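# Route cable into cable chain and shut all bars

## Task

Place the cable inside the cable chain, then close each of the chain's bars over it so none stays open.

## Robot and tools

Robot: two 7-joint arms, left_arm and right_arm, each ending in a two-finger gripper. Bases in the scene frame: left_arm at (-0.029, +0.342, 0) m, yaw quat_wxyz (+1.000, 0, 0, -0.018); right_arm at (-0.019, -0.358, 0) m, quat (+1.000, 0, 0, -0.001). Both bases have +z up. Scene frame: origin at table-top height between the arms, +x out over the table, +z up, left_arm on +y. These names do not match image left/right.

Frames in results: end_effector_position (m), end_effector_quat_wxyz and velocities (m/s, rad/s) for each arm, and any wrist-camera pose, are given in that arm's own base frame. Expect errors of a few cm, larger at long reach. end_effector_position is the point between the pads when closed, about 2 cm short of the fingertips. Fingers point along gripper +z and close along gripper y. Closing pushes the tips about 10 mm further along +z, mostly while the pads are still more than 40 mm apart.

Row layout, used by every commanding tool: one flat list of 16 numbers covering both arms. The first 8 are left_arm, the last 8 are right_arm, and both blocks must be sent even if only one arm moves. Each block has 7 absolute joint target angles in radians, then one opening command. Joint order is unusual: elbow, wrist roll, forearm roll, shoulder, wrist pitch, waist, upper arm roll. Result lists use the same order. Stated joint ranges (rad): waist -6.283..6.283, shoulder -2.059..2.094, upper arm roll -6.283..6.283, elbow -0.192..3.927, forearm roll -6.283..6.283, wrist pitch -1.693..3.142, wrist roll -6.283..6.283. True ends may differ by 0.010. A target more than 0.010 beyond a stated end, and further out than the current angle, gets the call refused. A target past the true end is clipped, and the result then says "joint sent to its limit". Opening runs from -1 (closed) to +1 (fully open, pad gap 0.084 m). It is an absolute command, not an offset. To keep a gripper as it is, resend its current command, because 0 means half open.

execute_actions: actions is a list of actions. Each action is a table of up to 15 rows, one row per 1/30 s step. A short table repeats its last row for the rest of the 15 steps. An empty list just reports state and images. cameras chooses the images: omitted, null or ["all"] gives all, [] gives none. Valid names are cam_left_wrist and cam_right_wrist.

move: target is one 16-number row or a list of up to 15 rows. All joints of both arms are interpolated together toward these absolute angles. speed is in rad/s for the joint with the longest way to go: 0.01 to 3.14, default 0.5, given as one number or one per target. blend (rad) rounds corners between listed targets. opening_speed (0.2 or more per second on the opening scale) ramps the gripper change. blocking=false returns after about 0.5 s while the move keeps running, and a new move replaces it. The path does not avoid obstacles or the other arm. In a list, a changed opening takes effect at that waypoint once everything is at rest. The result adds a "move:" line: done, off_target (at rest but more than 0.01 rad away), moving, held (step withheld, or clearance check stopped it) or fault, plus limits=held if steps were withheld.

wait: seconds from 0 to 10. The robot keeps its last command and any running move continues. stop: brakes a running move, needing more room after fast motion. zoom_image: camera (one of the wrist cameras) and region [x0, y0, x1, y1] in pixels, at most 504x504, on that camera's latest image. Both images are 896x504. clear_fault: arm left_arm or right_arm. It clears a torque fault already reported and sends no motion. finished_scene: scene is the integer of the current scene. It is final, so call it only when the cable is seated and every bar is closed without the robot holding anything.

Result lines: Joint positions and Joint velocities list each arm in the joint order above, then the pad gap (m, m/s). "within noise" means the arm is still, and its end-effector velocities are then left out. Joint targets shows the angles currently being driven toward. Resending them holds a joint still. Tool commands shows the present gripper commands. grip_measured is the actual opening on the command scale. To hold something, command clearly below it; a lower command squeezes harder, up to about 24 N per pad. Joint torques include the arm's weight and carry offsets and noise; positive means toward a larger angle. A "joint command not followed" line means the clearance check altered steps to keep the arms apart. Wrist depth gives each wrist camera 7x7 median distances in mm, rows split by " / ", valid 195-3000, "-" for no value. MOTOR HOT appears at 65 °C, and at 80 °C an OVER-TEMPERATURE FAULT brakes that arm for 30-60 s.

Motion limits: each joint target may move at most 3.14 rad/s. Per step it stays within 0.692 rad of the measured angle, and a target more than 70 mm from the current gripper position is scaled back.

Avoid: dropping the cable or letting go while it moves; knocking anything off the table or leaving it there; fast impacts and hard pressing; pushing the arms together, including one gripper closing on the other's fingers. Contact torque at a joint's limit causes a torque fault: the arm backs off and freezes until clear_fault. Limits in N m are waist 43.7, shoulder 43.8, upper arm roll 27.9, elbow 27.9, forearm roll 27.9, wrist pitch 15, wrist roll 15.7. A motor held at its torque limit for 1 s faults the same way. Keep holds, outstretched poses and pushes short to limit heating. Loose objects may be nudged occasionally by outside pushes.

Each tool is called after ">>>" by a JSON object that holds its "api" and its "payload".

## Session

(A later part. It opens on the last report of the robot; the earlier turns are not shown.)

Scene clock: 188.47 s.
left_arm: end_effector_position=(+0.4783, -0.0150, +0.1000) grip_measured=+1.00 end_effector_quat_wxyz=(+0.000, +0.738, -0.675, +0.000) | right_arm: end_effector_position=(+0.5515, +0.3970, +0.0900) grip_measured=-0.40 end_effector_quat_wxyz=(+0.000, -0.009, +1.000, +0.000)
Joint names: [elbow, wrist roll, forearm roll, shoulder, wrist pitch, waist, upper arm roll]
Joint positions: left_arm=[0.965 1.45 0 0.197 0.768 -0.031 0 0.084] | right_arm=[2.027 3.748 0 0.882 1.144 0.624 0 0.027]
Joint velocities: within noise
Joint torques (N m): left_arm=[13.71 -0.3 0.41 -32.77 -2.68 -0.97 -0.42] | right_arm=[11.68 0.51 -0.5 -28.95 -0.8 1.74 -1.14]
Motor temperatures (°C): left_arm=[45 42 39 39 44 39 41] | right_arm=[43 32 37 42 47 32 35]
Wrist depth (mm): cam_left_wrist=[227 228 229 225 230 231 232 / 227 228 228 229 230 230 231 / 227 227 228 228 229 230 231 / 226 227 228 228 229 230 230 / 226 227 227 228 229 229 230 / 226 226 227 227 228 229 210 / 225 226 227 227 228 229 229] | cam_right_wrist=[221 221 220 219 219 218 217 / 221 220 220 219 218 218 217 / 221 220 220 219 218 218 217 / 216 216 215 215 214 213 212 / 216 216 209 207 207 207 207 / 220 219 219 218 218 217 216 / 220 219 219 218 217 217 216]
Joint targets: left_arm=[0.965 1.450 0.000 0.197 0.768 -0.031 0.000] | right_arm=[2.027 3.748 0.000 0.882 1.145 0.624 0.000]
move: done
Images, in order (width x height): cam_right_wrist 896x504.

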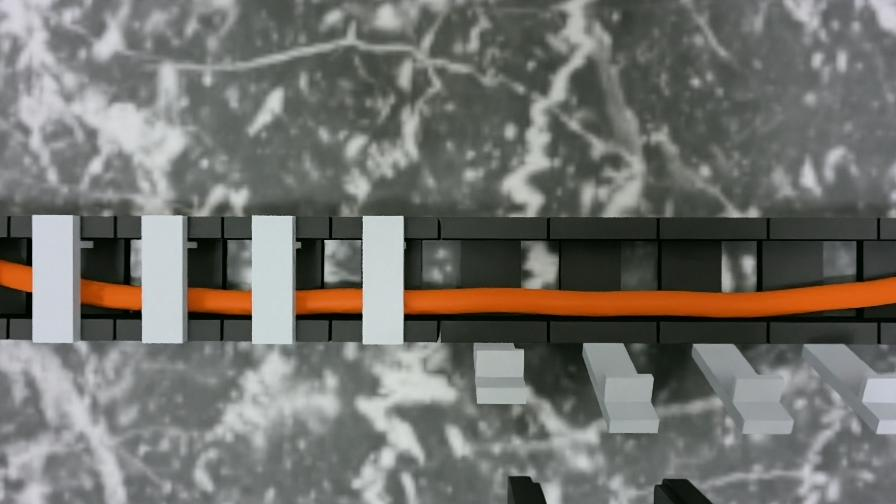

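>>> {"api": "move", "payload": {"target": [[0.965, 1.45, 0, 0.1971, 0.7679, -0.0313, 0, 1, 2.0046, 3.7435, 0, 0.9113, 1.0933, 0.6195, 0, -0.38],[0.965, 1.45, 0, 0.1971, 0.7679, -0.0313, 0, 1, 1.8194, 3.7703, 0, 0.8063, 1.0131, 0.6462, 0, -0.38],[0.965, 1.45, 0, 0.1971, 0.7679, -0.0313, 0, 1, 1.7363, 3.7844, 0, 0.7709, 0.9654, 0.6604, 0, -0.38],[0.965, 1.45, 0, 0.1971, 0.7679, -0.0313, 0, 1, 1.6832, 3.7941, 0, 0.7572, 0.926, 0.6701, 0, -0.38]], "speed": [0.2,0.15,0.12,0.08], "blend": [0,0.01,0.01,0], "cameras": ["cam_right_wrist"]}}

Scene clock: 196.60 s.
left_arm: end_effector_position=(+0.4783, -0.0150, +0.1000) grip_measured=+1.00 end_effector_quat_wxyz=(+0.000, +0.738, -0.675, +0.000) | right_arm: end_effector_position=(+0.4983, +0.3949, +0.0487) grip_measured=-0.40 end_effector_quat_wxyz=(+0.000, -0.009, +1.000, +0.000) end_effector_velocity=(-0.008, +0.003, -0.006) end_effector_angular_velocity=(-0.005, +0.013, +0.009)
Joint names: [elbow, wrist roll, forearm roll, shoulder, wrist pitch, waist, upper arm roll]
Joint positions: left_arm=[0.965 1.45 0 0.197 0.768 -0.031 0 0.084] | right_arm=[1.683 3.794 0 0.757 0.926 0.67 0 0.027]
Joint velocities: left_arm=[within noise] | right_arm=[-0.008 0.001 0 0.005 0.001 0.005 0.006 0.005]
Joint torques (N m): left_arm=[13.56 -0.31 0.21 -32.64 -2.69 -0.95 -0.61] | right_arm=[2.53 0.44 -0.28 -14.14 0.85 0.04 0.93]
Motor temperatures (°C): left_arm=[45 42 39 39 44 39 41] | right_arm=[43 32 37 42 47 32 35]
Wrist depth (mm): cam_left_wrist=[227 228 229 225 230 231 231 / 227 228 228 229 229 231 231 / 226 227 228 228 229 230 231 / 226 227 227 229 229 230 230 / 226 226 227 228 229 229 230 / 225 226 227 227 228 229 210 / 225 226 227 227 228 228 229] | cam_right_wrist=[- - - - - - - / - - - - - - - / - - - - - - - / - - - - - - - / - - - - - - - / - - - - - - - / - - - - - - -]
Joint targets: left_arm=[0.965 1.450 0.000 0.197 0.768 -0.031 0.000] | right_arm=[1.683 3.794 0.000 0.757 0.926 0.670 0.000]
move: done
Images, in order (width x height): cam_right_wrist 896x504.

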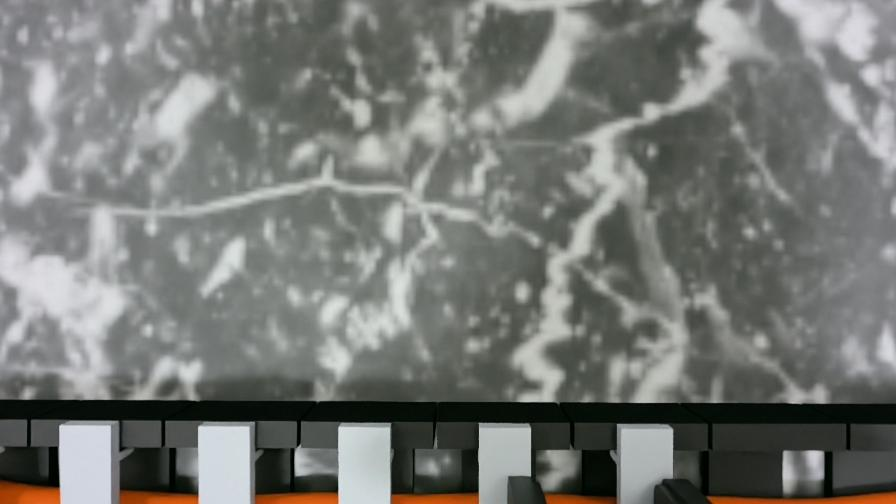

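>>> {"api": "move", "payload": {"target": [[0.965, 1.45, 0, 0.1971, 0.7679, -0.0313, 0, 1, 1.683, 3.7941, 0, 0.758, 0.925, 0.6701, 0, -0.38],[0.965, 1.45, 0, 0.1971, 0.7679, -0.0313, 0, 1, 1.7078, 3.7941, 0, 0.6974, 1.0104, 0.6701, 0, -0.38],[1.1, 1.9, 0, 0.25, 0.85, -0.12, 0, -0.38, 1.35, 3.32, 0, 0.2, 1.15, 0.3, 0, -0.38],[1.4786, 2.7478, 0, 0.5012, 0.9774, -0.3138, 0, -0.38, 1.2, 3.32, 0, 0.0, 1.2, 0.2, 0, -0.38]], "speed": [0.05,0.3,0.6,0.6], "blend": [0,0.02,0.1,0]}}

Scene clock: 205.00 s.
left_arm: end_effector_position=(+0.5613, -0.1821, +0.1200) grip_measured=-0.40 end_effector_quat_wxyz=(+0.000, -0.040, +0.999, +0.000) | right_arm: end_effector_position=(+0.4663, +0.0945, +0.2566) grip_measured=-0.40 end_effector_quat_wxyz=(+0.000, -0.011, +1.000, +0.000)
Joint names: [elbow, wrist roll, forearm roll, shoulder, wrist pitch, waist, upper arm roll]
Joint positions: left_arm=[1.479 2.748 0 0.501 0.977 -0.314 0 0.027] | right_arm=[1.2 3.32 0 0 1.2 0.2 0 0.027]
Joint velocities: within noise
Joint torques (N m): left_arm=[16.28 0.13 0.21 -41.72 -1.42 -1.32 -0.83] | right_arm=[10.6 -0.52 0.58 -18.2 -0.71 -2.63 -0.48]
Motor temperatures (°C): left_arm=[45 42 39 39 44 39 41] | right_arm=[43 32 37 42 47 32 35]
Wrist depth (mm): cam_left_wrist=[248 249 250 250 251 252 252 / 248 249 249 250 250 251 252 / 247 248 249 249 249 250 251 / 242 243 248 244 245 250 251 / 234 235 236 236 238 249 249 / 245 246 246 247 248 248 249 / 245 245 246 247 247 248 249] | cam_right_wrist=[390 389 387 386 386 385 383 / 388 388 387 386 385 383 383 / 389 388 387 386 385 384 381 / 388 387 387 386 384 384 382 / 388 387 386 384 384 383 382 / 388 387 385 385 383 382 381 / 387 386 387 385 384 382 381]
Joint targets: left_arm=[1.479 2.748 0.000 0.501 0.977 -0.314 0.000] | right_arm=[1.200 3.320 0.000 0.000 1.200 0.200 0.000]
move: done; blend cut to 0 rad at target 3

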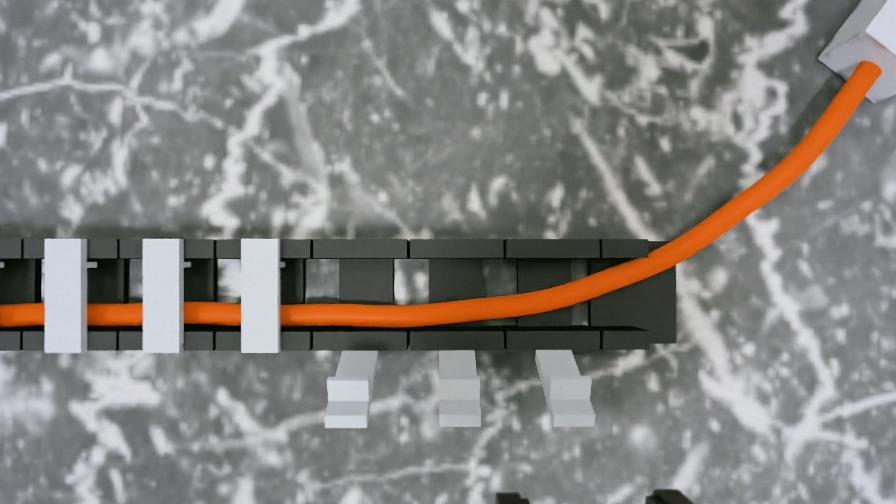

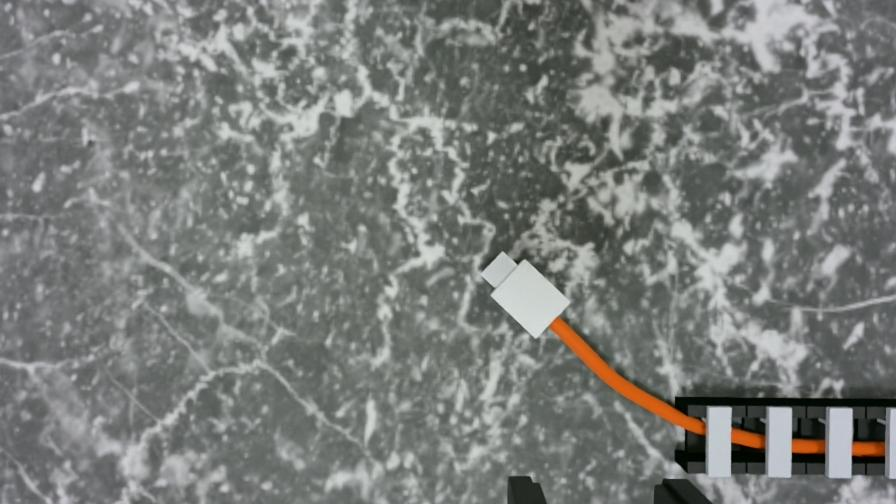

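>>> {"api": "move", "payload": {"target": [[1.4683, 2.732, 0, 0.601, 0.8673, -0.3296, 0, -0.38, 1.2, 3.32, 0, 0.0, 1.2, 0.2, 0, -0.38],[1.3287, 2.7132, 0, 0.5166, 0.8121, -0.3484, 0, -0.38, 1.2, 3.32, 0, 0.0, 1.2, 0.2, 0, -0.38],[1.2607, 2.7029, 0, 0.4892, 0.7715, -0.3587, 0, -0.38, 1.2, 3.32, 0, 0.0, 1.2, 0.2, 0, -0.38],[1.2116, 2.6951, 0, 0.4768, 0.7348, -0.3665, 0, -0.38, 1.2, 3.32, 0, 0.0, 1.2, 0.2, 0, -0.38]], "speed": [0.2,0.15,0.12,0.08], "blend": [0,0.01,0.01,0], "cameras": ["cam_left_wrist"]}}

Scene clock: 218.07 s.
left_arm: end_effector_position=(+0.5082, -0.1950, +0.0496) grip_measured=-0.40 end_effector_quat_wxyz=(+0.000, -0.040, +0.999, +0.000) | right_arm: end_effector_position=(+0.4663, +0.0945, +0.2566) grip_measured=-0.40 end_effector_quat_wxyz=(+0.000, -0.011, +1.000, +0.000)
Joint names: [elbow, wrist roll, forearm roll, shoulder, wrist pitch, waist, upper arm roll]
Joint positions: left_arm=[1.212 2.695 0 0.477 0.735 -0.366 0 0.027] | right_arm=[1.2 3.32 0 0 1.2 0.2 0 0.027]
Joint velocities: within noise
Joint torques (N m): left_arm=[11.48 -0.48 0.27 -40.65 -2.28 -1.59 -1] | right_arm=[11.1 -0.33 -0.03 -17.93 -1.43 -2.07 -1.04]
Motor temperatures (°C): left_arm=[45 42 38 39 44 39 41] | right_arm=[43 32 37 42 47 32 35]
Wrist depth (mm): cam_left_wrist=[- - - - - - - / - - - - - - - / - - - - - - - / - - - - - - - / - - - - - - - / - - - - - - - / - - - - - - -] | cam_right_wrist=[390 389 388 387 386 384 382 / 389 387 387 386 385 384 382 / 389 386 386 387 385 384 382 / 387 388 386 385 383 384 382 / 387 387 386 384 383 383 382 / 388 387 386 385 383 382 381 / 388 387 386 385 383 382 381]
Joint targets: left_arm=[1.212 2.695 0.000 0.477 0.735 -0.367 0.000] | right_arm=[1.200 3.320 0.000 0.000 1.200 0.200 0.000]
move: done
Images, in order (width x height): cam_left_wrist 896x504.

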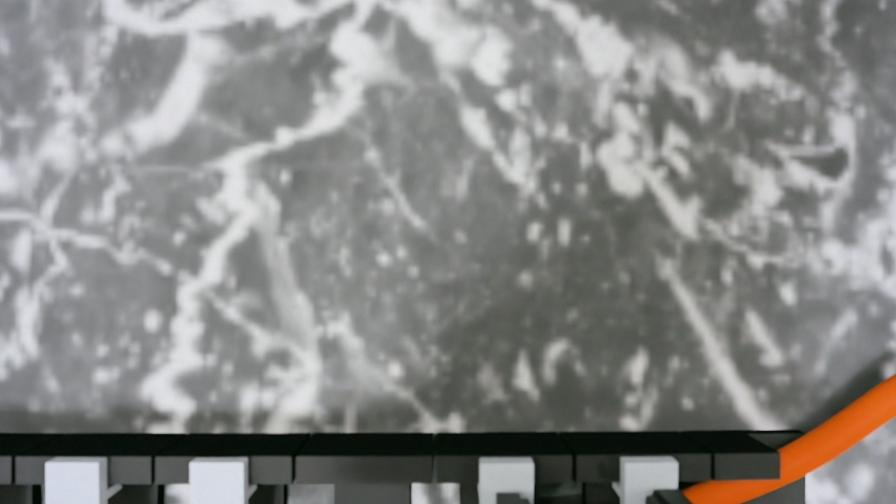

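>>> {"api": "move", "payload": {"target": [[1.2111, 2.6951, 0, 0.4798, 0.7313, -0.3665, 0, -0.38, 1.2, 3.32, 0, 0.0, 1.2, 0.2, 0, -0.38]], "speed": [0.05], "cameras": ["cam_left_wrist"]}}

>>> {"api": "zoom_image", "payload": {"camera": "cam_left_wrist", "region": [400, 410, 820, 504]}}

Scene clock: 219.73 s.
left_arm: end_effector_position=(+0.5082, -0.1951, +0.0480) grip_measured=-0.40 end_effector_quat_wxyz=(+0.000, -0.040, +0.999, +0.000) end_effector_velocity=(-0.001, +0.000, -0.001) end_effector_angular_velocity=(+0.000, +0.002, +0.000) | right_arm: end_effector_position=(+0.4663, +0.0945, +0.2566) grip_measured=-0.40 end_effector_quat_wxyz=(+0.000, -0.011, +1.000, +0.000)
Joint names: [elbow, wrist roll, forearm roll, shoulder, wrist pitch, waist, upper arm roll]
Joint positions: left_arm=[1.211 2.695 0 0.48 0.731 -0.367 0 0.027] | right_arm=[1.2 3.32 0 0 1.2 0.2 0 0.027]
Joint velocities: left_arm=[-0.002 0 0 0 0 0 0 0.001] | right_arm=[within noise]
Joint torques (N m): left_arm=[7.98 -0.47 0.36 -29.25 -0.77 -0.82 -0.71] | right_arm=[11.23 -0.26 0 -17.61 -1.37 -2.09 -0.9]
Motor temperatures (°C): left_arm=[45 42 38 39 44 39 41] | right_arm=[43 32 37 42 47 32 35]
Wrist depth (mm): cam_left_wrist=[- - - - - - - / - - - - - - - / - - - - - - - / - - - - - - - / - - - - - - - / - - - - - - - / - - - - - - -] | cam_right_wrist=[389 388 388 386 384 384 383 / 388 388 387 387 384 384 383 / 389 389 386 385 384 383 383 / 388 388 386 385 384 384 381 / 389 386 386 385 383 384 381 / 387 386 387 384 384 382 381 / 387 386 386 384 383 382 380]
Joint targets: left_arm=[1.211 2.695 0.000 0.480 0.731 -0.367 0.000] | right_arm=[1.200 3.320 0.000 0.000 1.200 0.200 0.000]
move: done
Images, in order (width x height): cam_left_wrist 896x504.

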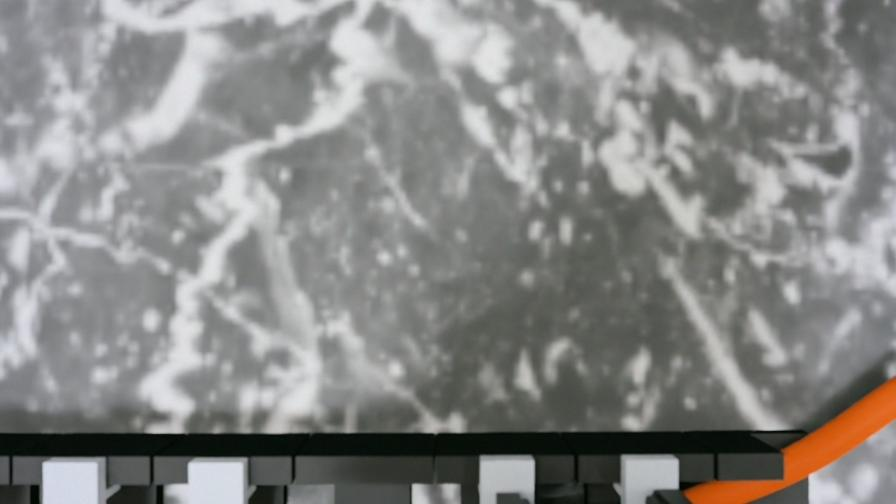

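Scaled by 1.200 from the camera's 896x504 image, which has a finer 1280x720 frame.

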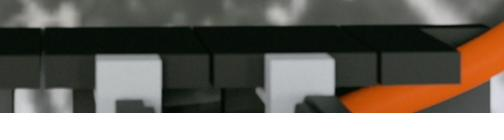

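>>> {"api": "move", "payload": {"target": [[1.2326, 2.6951, 0, 0.4038, 0.8288, -0.3665, 0, -0.38, 1.2, 3.32, 0, 0.0, 1.2, 0.2, 0, -0.38],[1.6072, 2.653, 0, 0.6373, 0.9699, -0.4086, 0, -1, 1.2, 3.32, 0, 0.0, 1.2, 0.2, 0, -0.38]], "speed": [0.3,0.4], "opening_speed": 1.5, "cameras": ["cam_left_wrist"]}}

Scene clock: 228.50 s.
left_arm: end_effector_position=(+0.5679, -0.2459, +0.0900) grip_measured=-1.00 end_effector_quat_wxyz=(+0.000, -0.040, +0.999, +0.000) | right_arm: end_effector_position=(+0.4663, +0.0945, +0.2566) grip_measured=-0.40 end_effector_quat_wxyz=(+0.000, -0.011, +1.000, +0.000)
Joint names: [elbow, wrist roll, forearm roll, shoulder, wrist pitch, waist, upper arm roll]
Joint positions: left_arm=[1.607 2.653 0 0.637 0.97 -0.409 0 0] | right_arm=[1.2 3.32 0 0 1.2 0.2 0 0.027]
Joint velocities: within noise
Joint torques (N m): left_arm=[16.25 -0.53 0.54 -45.14 -1.56 -1.26 -0.96] | right_arm=[11.33 -0.12 -0.63 -17.55 -2.06 -1.77 -0.84]
Motor temperatures (°C): left_arm=[45 42 38 39 44 39 41] | right_arm=[43 32 37 42 47 32 35]
Wrist depth (mm): cam_left_wrist=[218 219 219 220 221 221 222 / 217 218 218 219 220 221 221 / 217 217 218 219 219 220 221 / 212 213 213 214 215 216 208 / 212 213 214 214 207 209 216 / 216 216 217 217 218 219 219 / 215 215 216 217 217 218 218] | cam_right_wrist=[390 388 387 387 385 384 383 / 389 389 387 385 385 384 383 / 389 388 387 386 384 383 383 / 388 387 385 385 385 383 382 / 387 388 387 385 383 383 382 / 388 386 385 384 383 382 381 / 387 386 385 385 384 382 380]
Joint targets: left_arm=[1.607 2.653 0.000 0.637 0.970 -0.409 0.000] | right_arm=[1.200 3.320 0.000 0.000 1.200 0.200 0.000]
move: done
Images, in order (width x height): cam_left_wrist 896x504.

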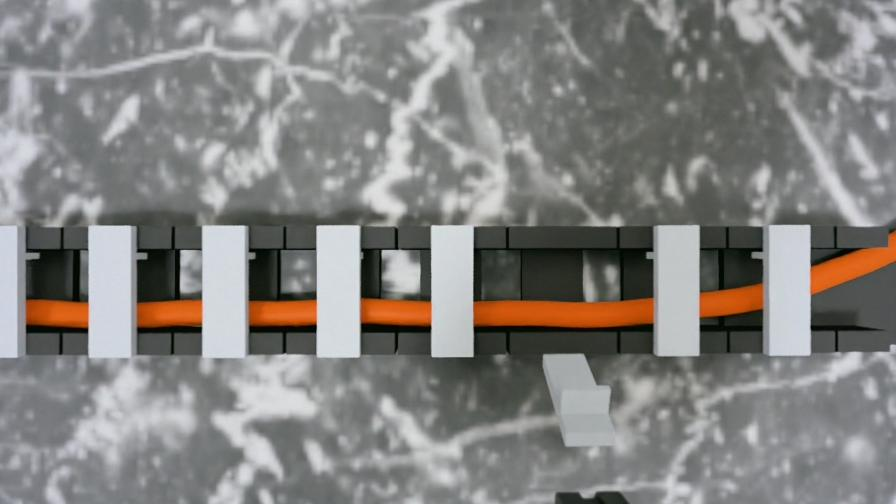

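>>> {"api": "move", "payload": {"target": [[1.5909, 2.657, 0, 0.6737, 0.9172, -0.4046, 0, -1, 1.2, 3.32, 0, 0.0, 1.2, 0.2, 0, -0.38],[1.4456, 2.6352, 0, 0.5874, 0.8582, -0.4264, 0, -1, 1.2, 3.32, 0, 0.0, 1.2, 0.2, 0, -0.38],[1.3753, 2.6235, 0, 0.5589, 0.8164, -0.4381, 0, -1, 1.2, 3.32, 0, 0.0, 1.2, 0.2, 0, -0.38],[1.3249, 2.6147, 0, 0.5457, 0.7792, -0.4469, 0, -1, 1.2, 3.32, 0, 0.0, 1.2, 0.2, 0, -0.38]], "speed": [0.2,0.15,0.12,0.08], "blend": [0,0.01,0.01,0], "cameras": ["cam_left_wrist"]}}

>>> {"api": "move", "payload": {"target": [[1.3244, 2.6147, 0, 0.5484, 0.776, -0.4469, 0, -1, 1.2, 3.32, 0, 0.0, 1.2, 0.2, 0, -0.38]], "speed": [0.05], "cameras": ["cam_left_wrist"]}}

Scene clock: 233.23 s.
left_arm: end_effector_position=(+0.5129, -0.2458, +0.0495) grip_measured=-1.00 end_effector_quat_wxyz=(+0.000, -0.040, +0.999, +0.000) | right_arm: end_effector_position=(+0.4663, +0.0945, +0.2566) grip_measured=-0.40 end_effector_quat_wxyz=(+0.000, -0.011, +1.000, +0.000)
Joint names: [elbow, wrist roll, forearm roll, shoulder, wrist pitch, waist, upper arm roll]
Joint positions: left_arm=[1.325 2.615 0 0.546 0.779 -0.447 0 0] | right_arm=[1.2 3.32 0 0 1.2 0.2 0 0.027]
Joint velocities: within noise
Joint torques (N m): left_arm=[12.95 -0.47 0.58 -45.43 -2.99 -1.14 -0.91] | right_arm=[11.25 0 -0.94 -17.15 -2.39 -1.58 -0.93]
Motor temperatures (°C): left_arm=[45 42 38 39 44 39 41] | right_arm=[43 32 37 42 47 32 35]
Wrist depth (mm): cam_left_wrist=[- - - - - - - / - - - - - - - / - - - - - - - / - - - - - - - / - - - - - - - / - - - - - - - / - - - - - - -] | cam_right_wrist=[390 388 388 387 386 385 384 / 389 388 387 386 385 384 383 / 389 389 386 386 384 384 383 / 389 387 386 385 384 383 382 / 388 387 386 385 384 382 382 / 388 386 386 385 384 382 382 / 388 387 385 384 383 383 381]
Joint targets: left_arm=[1.325 2.615 0.000 0.546 0.779 -0.447 0.000] | right_arm=[1.200 3.320 0.000 0.000 1.200 0.200 0.000]
move: done
Images, in order (width x height): cam_left_wrist 896x504.

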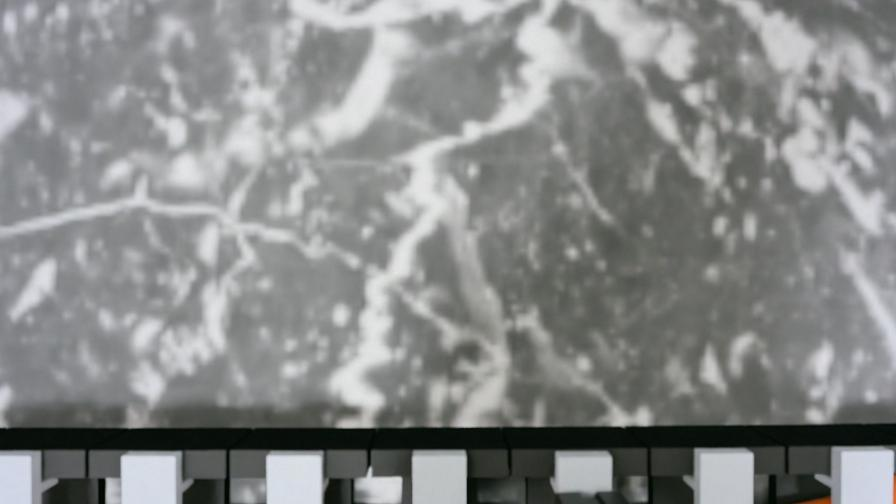

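Scene clock: 233.93 s.
left_arm: end_effector_position=(+0.5129, -0.2458, +0.0479) grip_measured=-1.00 end_effector_quat_wxyz=(+0.000, -0.040, +0.999, +0.000) | right_arm: end_effector_position=(+0.4663, +0.0945, +0.2566) grip_measured=-0.40 end_effector_quat_wxyz=(+0.000, -0.011, +1.000, +0.000)
Joint names: [elbow, wrist roll, forearm roll, shoulder, wrist pitch, waist, upper arm roll]
Joint positions: left_arm=[1.324 2.615 0 0.548 0.776 -0.447 0 0] | right_arm=[1.2 3.32 0 0 1.2 0.2 0 0.027]
Joint velocities: within noise
Joint torques (N m): left_arm=[12.46 -0.6 0.62 -39.55 -2.28 -1.09 -0.82] | right_arm=[11.42 -0.05 -0.9 -17.01 -2.51 -1.45 -1.01]
Motor temperatures (°C): left_arm=[45 42 38 39 44 39 41] | right_arm=[43 32 37 42 47 32 35]
Wrist depth (mm): cam_left_wrist=[- - - - - - - / - - - - - - - / - - - - - - - / - - - - - - - / - - - - - - - / - - - - - - - / - - - - - - -] | cam_right_wrist=[390 389 388 386 384 384 384 / 390 388 386 386 385 385 383 / 389 389 386 386 385 384 382 / 389 388 387 386 384 384 382 / 388 387 386 385 384 384 381 / 387 387 386 385 384 382 382 / 387 385 385 384 383 382 381]
Joint targets: left_arm=[1.324 2.615 0.000 0.548 0.776 -0.447 0.000] | right_arm=[1.200 3.320 0.000 0.000 1.200 0.200 0.000]
move: done
Images, in order (width x height): cam_left_wrist 896x504.

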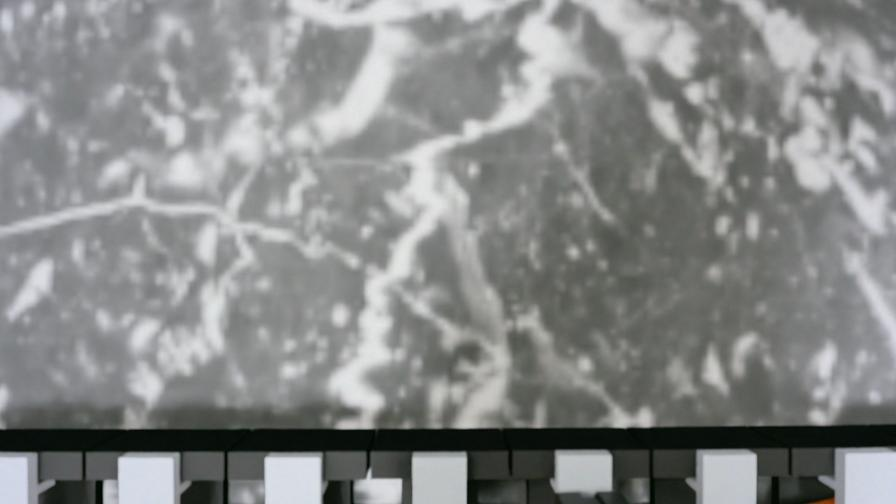

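>>> {"api": "move", "payload": {"target": [[1.3242, 2.6147, 0, 0.5494, 0.7748, -0.4469, 0, -1, 1.2, 3.32, 0, 0.0, 1.2, 0.2, 0, -0.38],[1.3462, 2.6147, 0, 0.4765, 0.8697, -0.4469, 0, -1, 1.2, 3.32, 0, 0.0, 1.2, 0.2, 0, -0.38],[1.6072, 2.653, 0, 0.6373, 0.9699, -0.4086, 0, -1, 1.2, 3.32, 0, 0.0, 1.2, 0.2, 0, -0.38]], "speed": [0.05,0.3,0.5]}}

Scene clock: 236.77 s.
left_arm: end_effector_position=(+0.5679, -0.2459, +0.0900) grip_measured=-1.00 end_effector_quat_wxyz=(+0.000, -0.040, +0.999, +0.000) | right_arm: end_effector_position=(+0.4663, +0.0945, +0.2566) grip_measured=-0.40 end_effector_quat_wxyz=(+0.000, -0.011, +1.000, +0.000)
Joint names: [elbow, wrist roll, forearm roll, shoulder, wrist pitch, waist, upper arm roll]
Joint positions: left_arm=[1.607 2.653 0 0.637 0.97 -0.409 0 0] | right_arm=[1.2 3.32 0 0 1.2 0.2 0 0.027]
Joint velocities: within noise
Joint torques (N m): left_arm=[16.12 0.17 0.6 -44.9 -1.44 1.29 -0.85] | right_arm=[11.36 -0.02 -0.78 -17.1 -2.4 -1.57 -0.93]
Motor temperatures (°C): left_arm=[45 42 38 39 44 39 41] | right_arm=[43 32 37 42 47 32 35]
Wrist depth (mm): cam_left_wrist=[218 219 219 220 220 221 222 / 218 218 219 219 220 221 221 / 217 218 218 219 219 220 220 / 212 213 213 214 217 215 208 / 212 213 214 214 217 209 216 / 215 216 216 218 218 218 219 / 215 215 216 217 217 218 219] | cam_right_wrist=[389 389 387 386 386 384 385 / 389 388 388 386 385 385 383 / 389 388 387 386 384 384 382 / 388 387 386 386 384 384 382 / 389 386 385 384 384 383 382 / 389 387 386 385 383 383 381 / 388 386 385 383 383 381 381]
Joint targets: left_arm=[1.607 2.653 0.000 0.637 0.970 -0.409 0.000] | right_arm=[1.200 3.320 0.000 0.000 1.200 0.200 0.000]
move: done

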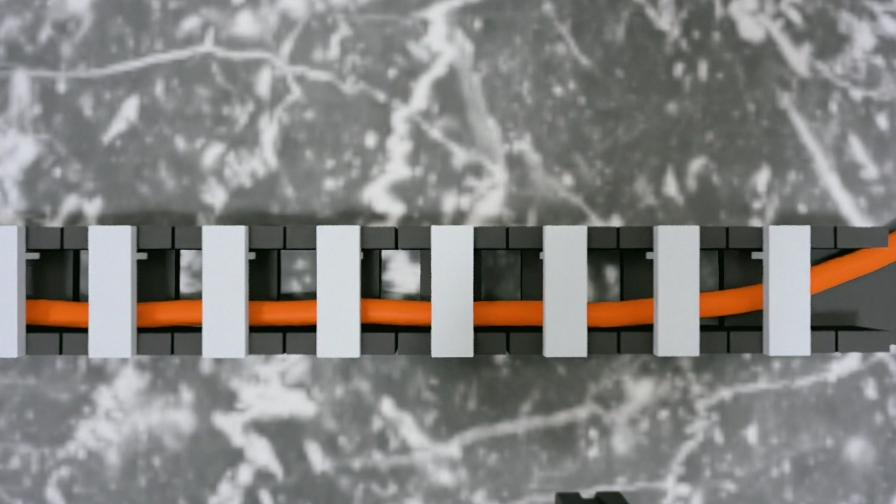

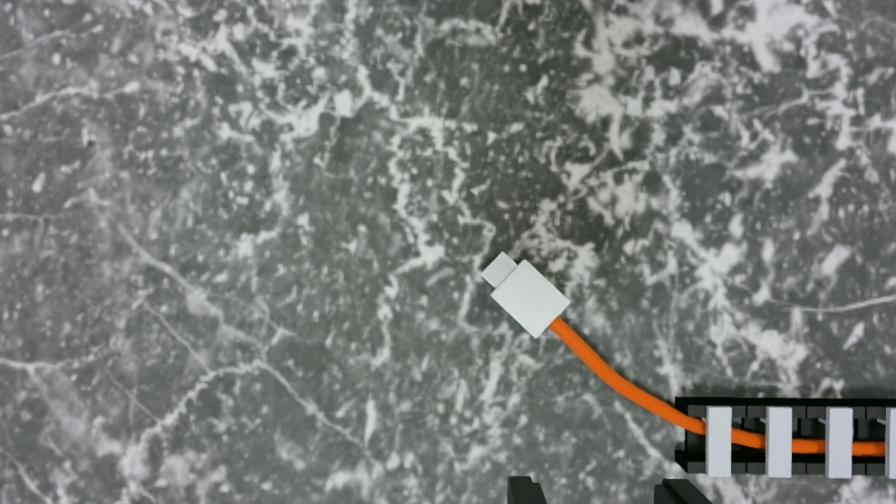

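>>> {"api": "zoom_image", "payload": {"camera": "cam_left_wrist", "region": [420, 210, 820, 370]}}

>>> {"api": "zoom_image", "payload": {"camera": "cam_left_wrist", "region": [0, 210, 400, 370]}}

>>> {"api": "zoom_image", "payload": {"camera": "cam_right_wrist", "region": [660, 380, 896, 500]}}

Scaled by 1.260 from the camera's 896x504 image, which has a finer 1280x720 frame.

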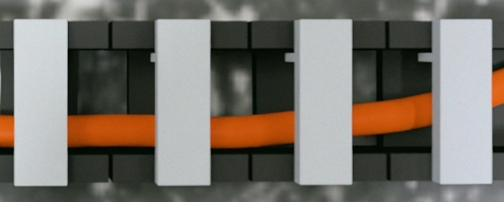

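Scaled by 1.260 from the camera's 896x504 image, which has a finer 1280x720 frame.

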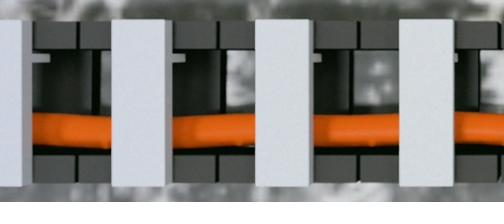

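Scaled by 2.136 from the camera's 896x504 image, which has a finer 1280x720 frame.

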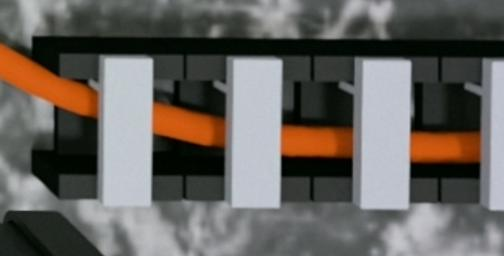

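>>> {"api": "move", "payload": {"target": [[1.2125, 1.4, 0, 0.0271, 1.1854, -0.4, 0, -1, 1.2, 3.32, 0, 0.0, 1.2, 0.2, 0, -0.38],[0.18, 0.0, 0, 0.2261, -0.831, -0.4, 0, -1, 1.2, 3.32, 0, 0.0, 1.2, 0.2, 0, -0.38]], "speed": [1.0,1.0], "blend": [0.1,0], "cameras": ["cam_left_wrist"]}}

Scene clock: 249.87 s.
left_arm: end_effector_position=(+0.3776, -0.1597, +0.0709) grip_measured=-1.00 end_effector_quat_wxyz=(+0.076, +0.906, -0.184, +0.375) | right_arm: end_effector_position=(+0.4663, +0.0945, +0.2566) grip_measured=-0.40 end_effector_quat_wxyz=(+0.000, -0.011, +1.000, +0.000)
Joint names: [elbow, wrist roll, forearm roll, shoulder, wrist pitch, waist, upper arm roll]
Joint positions: left_arm=[0.18 0 0 0.226 -0.831 -0.4 0 0] | right_arm=[1.2 3.32 0 0 1.2 0.2 0 0.027]
Joint velocities: within noise
Joint torques (N m): left_arm=[4.69 -0.46 0.66 -19.63 -4.5 1.06 -0.49] | right_arm=[11.35 0.2 -0.97 -17.14 -2.45 -1.11 -0.89]
Motor temperatures (°C): left_arm=[45 42 38 39 44 39 41] | right_arm=[43 32 37 42 47 32 35]
Wrist depth (mm): cam_left_wrist=[466 466 465 465 464 463 460 / 389 388 388 388 386 385 384 / 346 345 345 344 344 303 314 / 301 300 300 271 270 289 299 / 274 266 260 246 263 272 271 / 245 245 240 242 244 244 243 / 227 227 221 226 226 226 225] | cam_right_wrist=[390 390 388 386 385 385 384 / 389 389 387 386 385 383 383 / 388 387 387 386 386 384 382 / 389 388 387 384 384 382 383 / 389 387 385 385 383 383 382 / 388 387 385 385 383 382 381 / 387 387 386 385 384 382 381]
Joint targets: left_arm=[0.180 0.000 0.000 0.226 -0.831 -0.400 0.000] | right_arm=[1.200 3.320 0.000 0.000 1.200 0.200 0.000]
move: done
Images, in order (width x height): cam_left_wrist 896x504.

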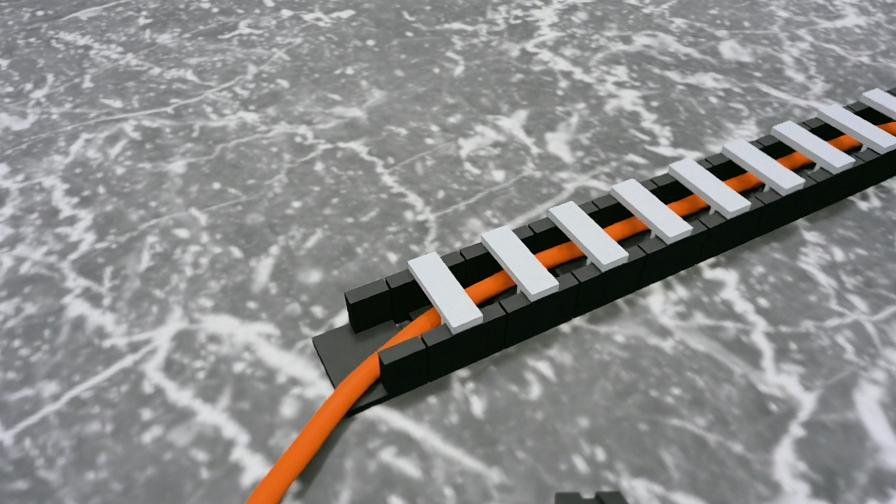

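>>> {"api": "zoom_image", "payload": {"camera": "cam_left_wrist", "region": [380, 180, 660, 340]}}

>>> {"api": "zoom_image", "payload": {"camera": "cam_left_wrist", "region": [640, 80, 896, 230]}}

Scaled by 1.800 from the camera's 896x504 image, which has a finer 1280x720 frame.

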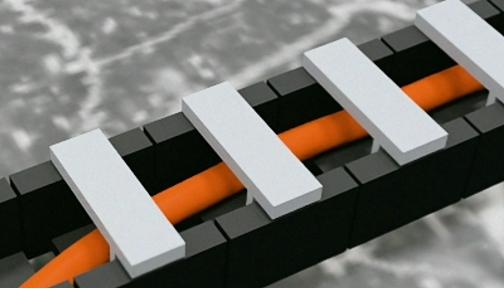

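Scaled by 1.969 from the camera's 896x504 image, which has a finer 1280x720 frame.

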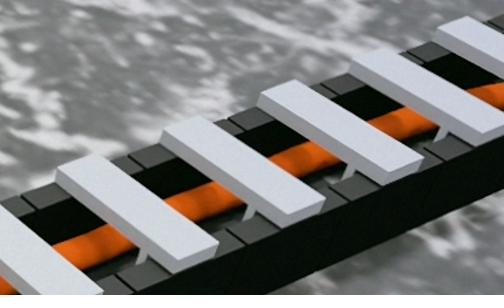

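>>> {"api": "finished_scene", "payload": {"scene": 1}}

The scene is finished: the task was done.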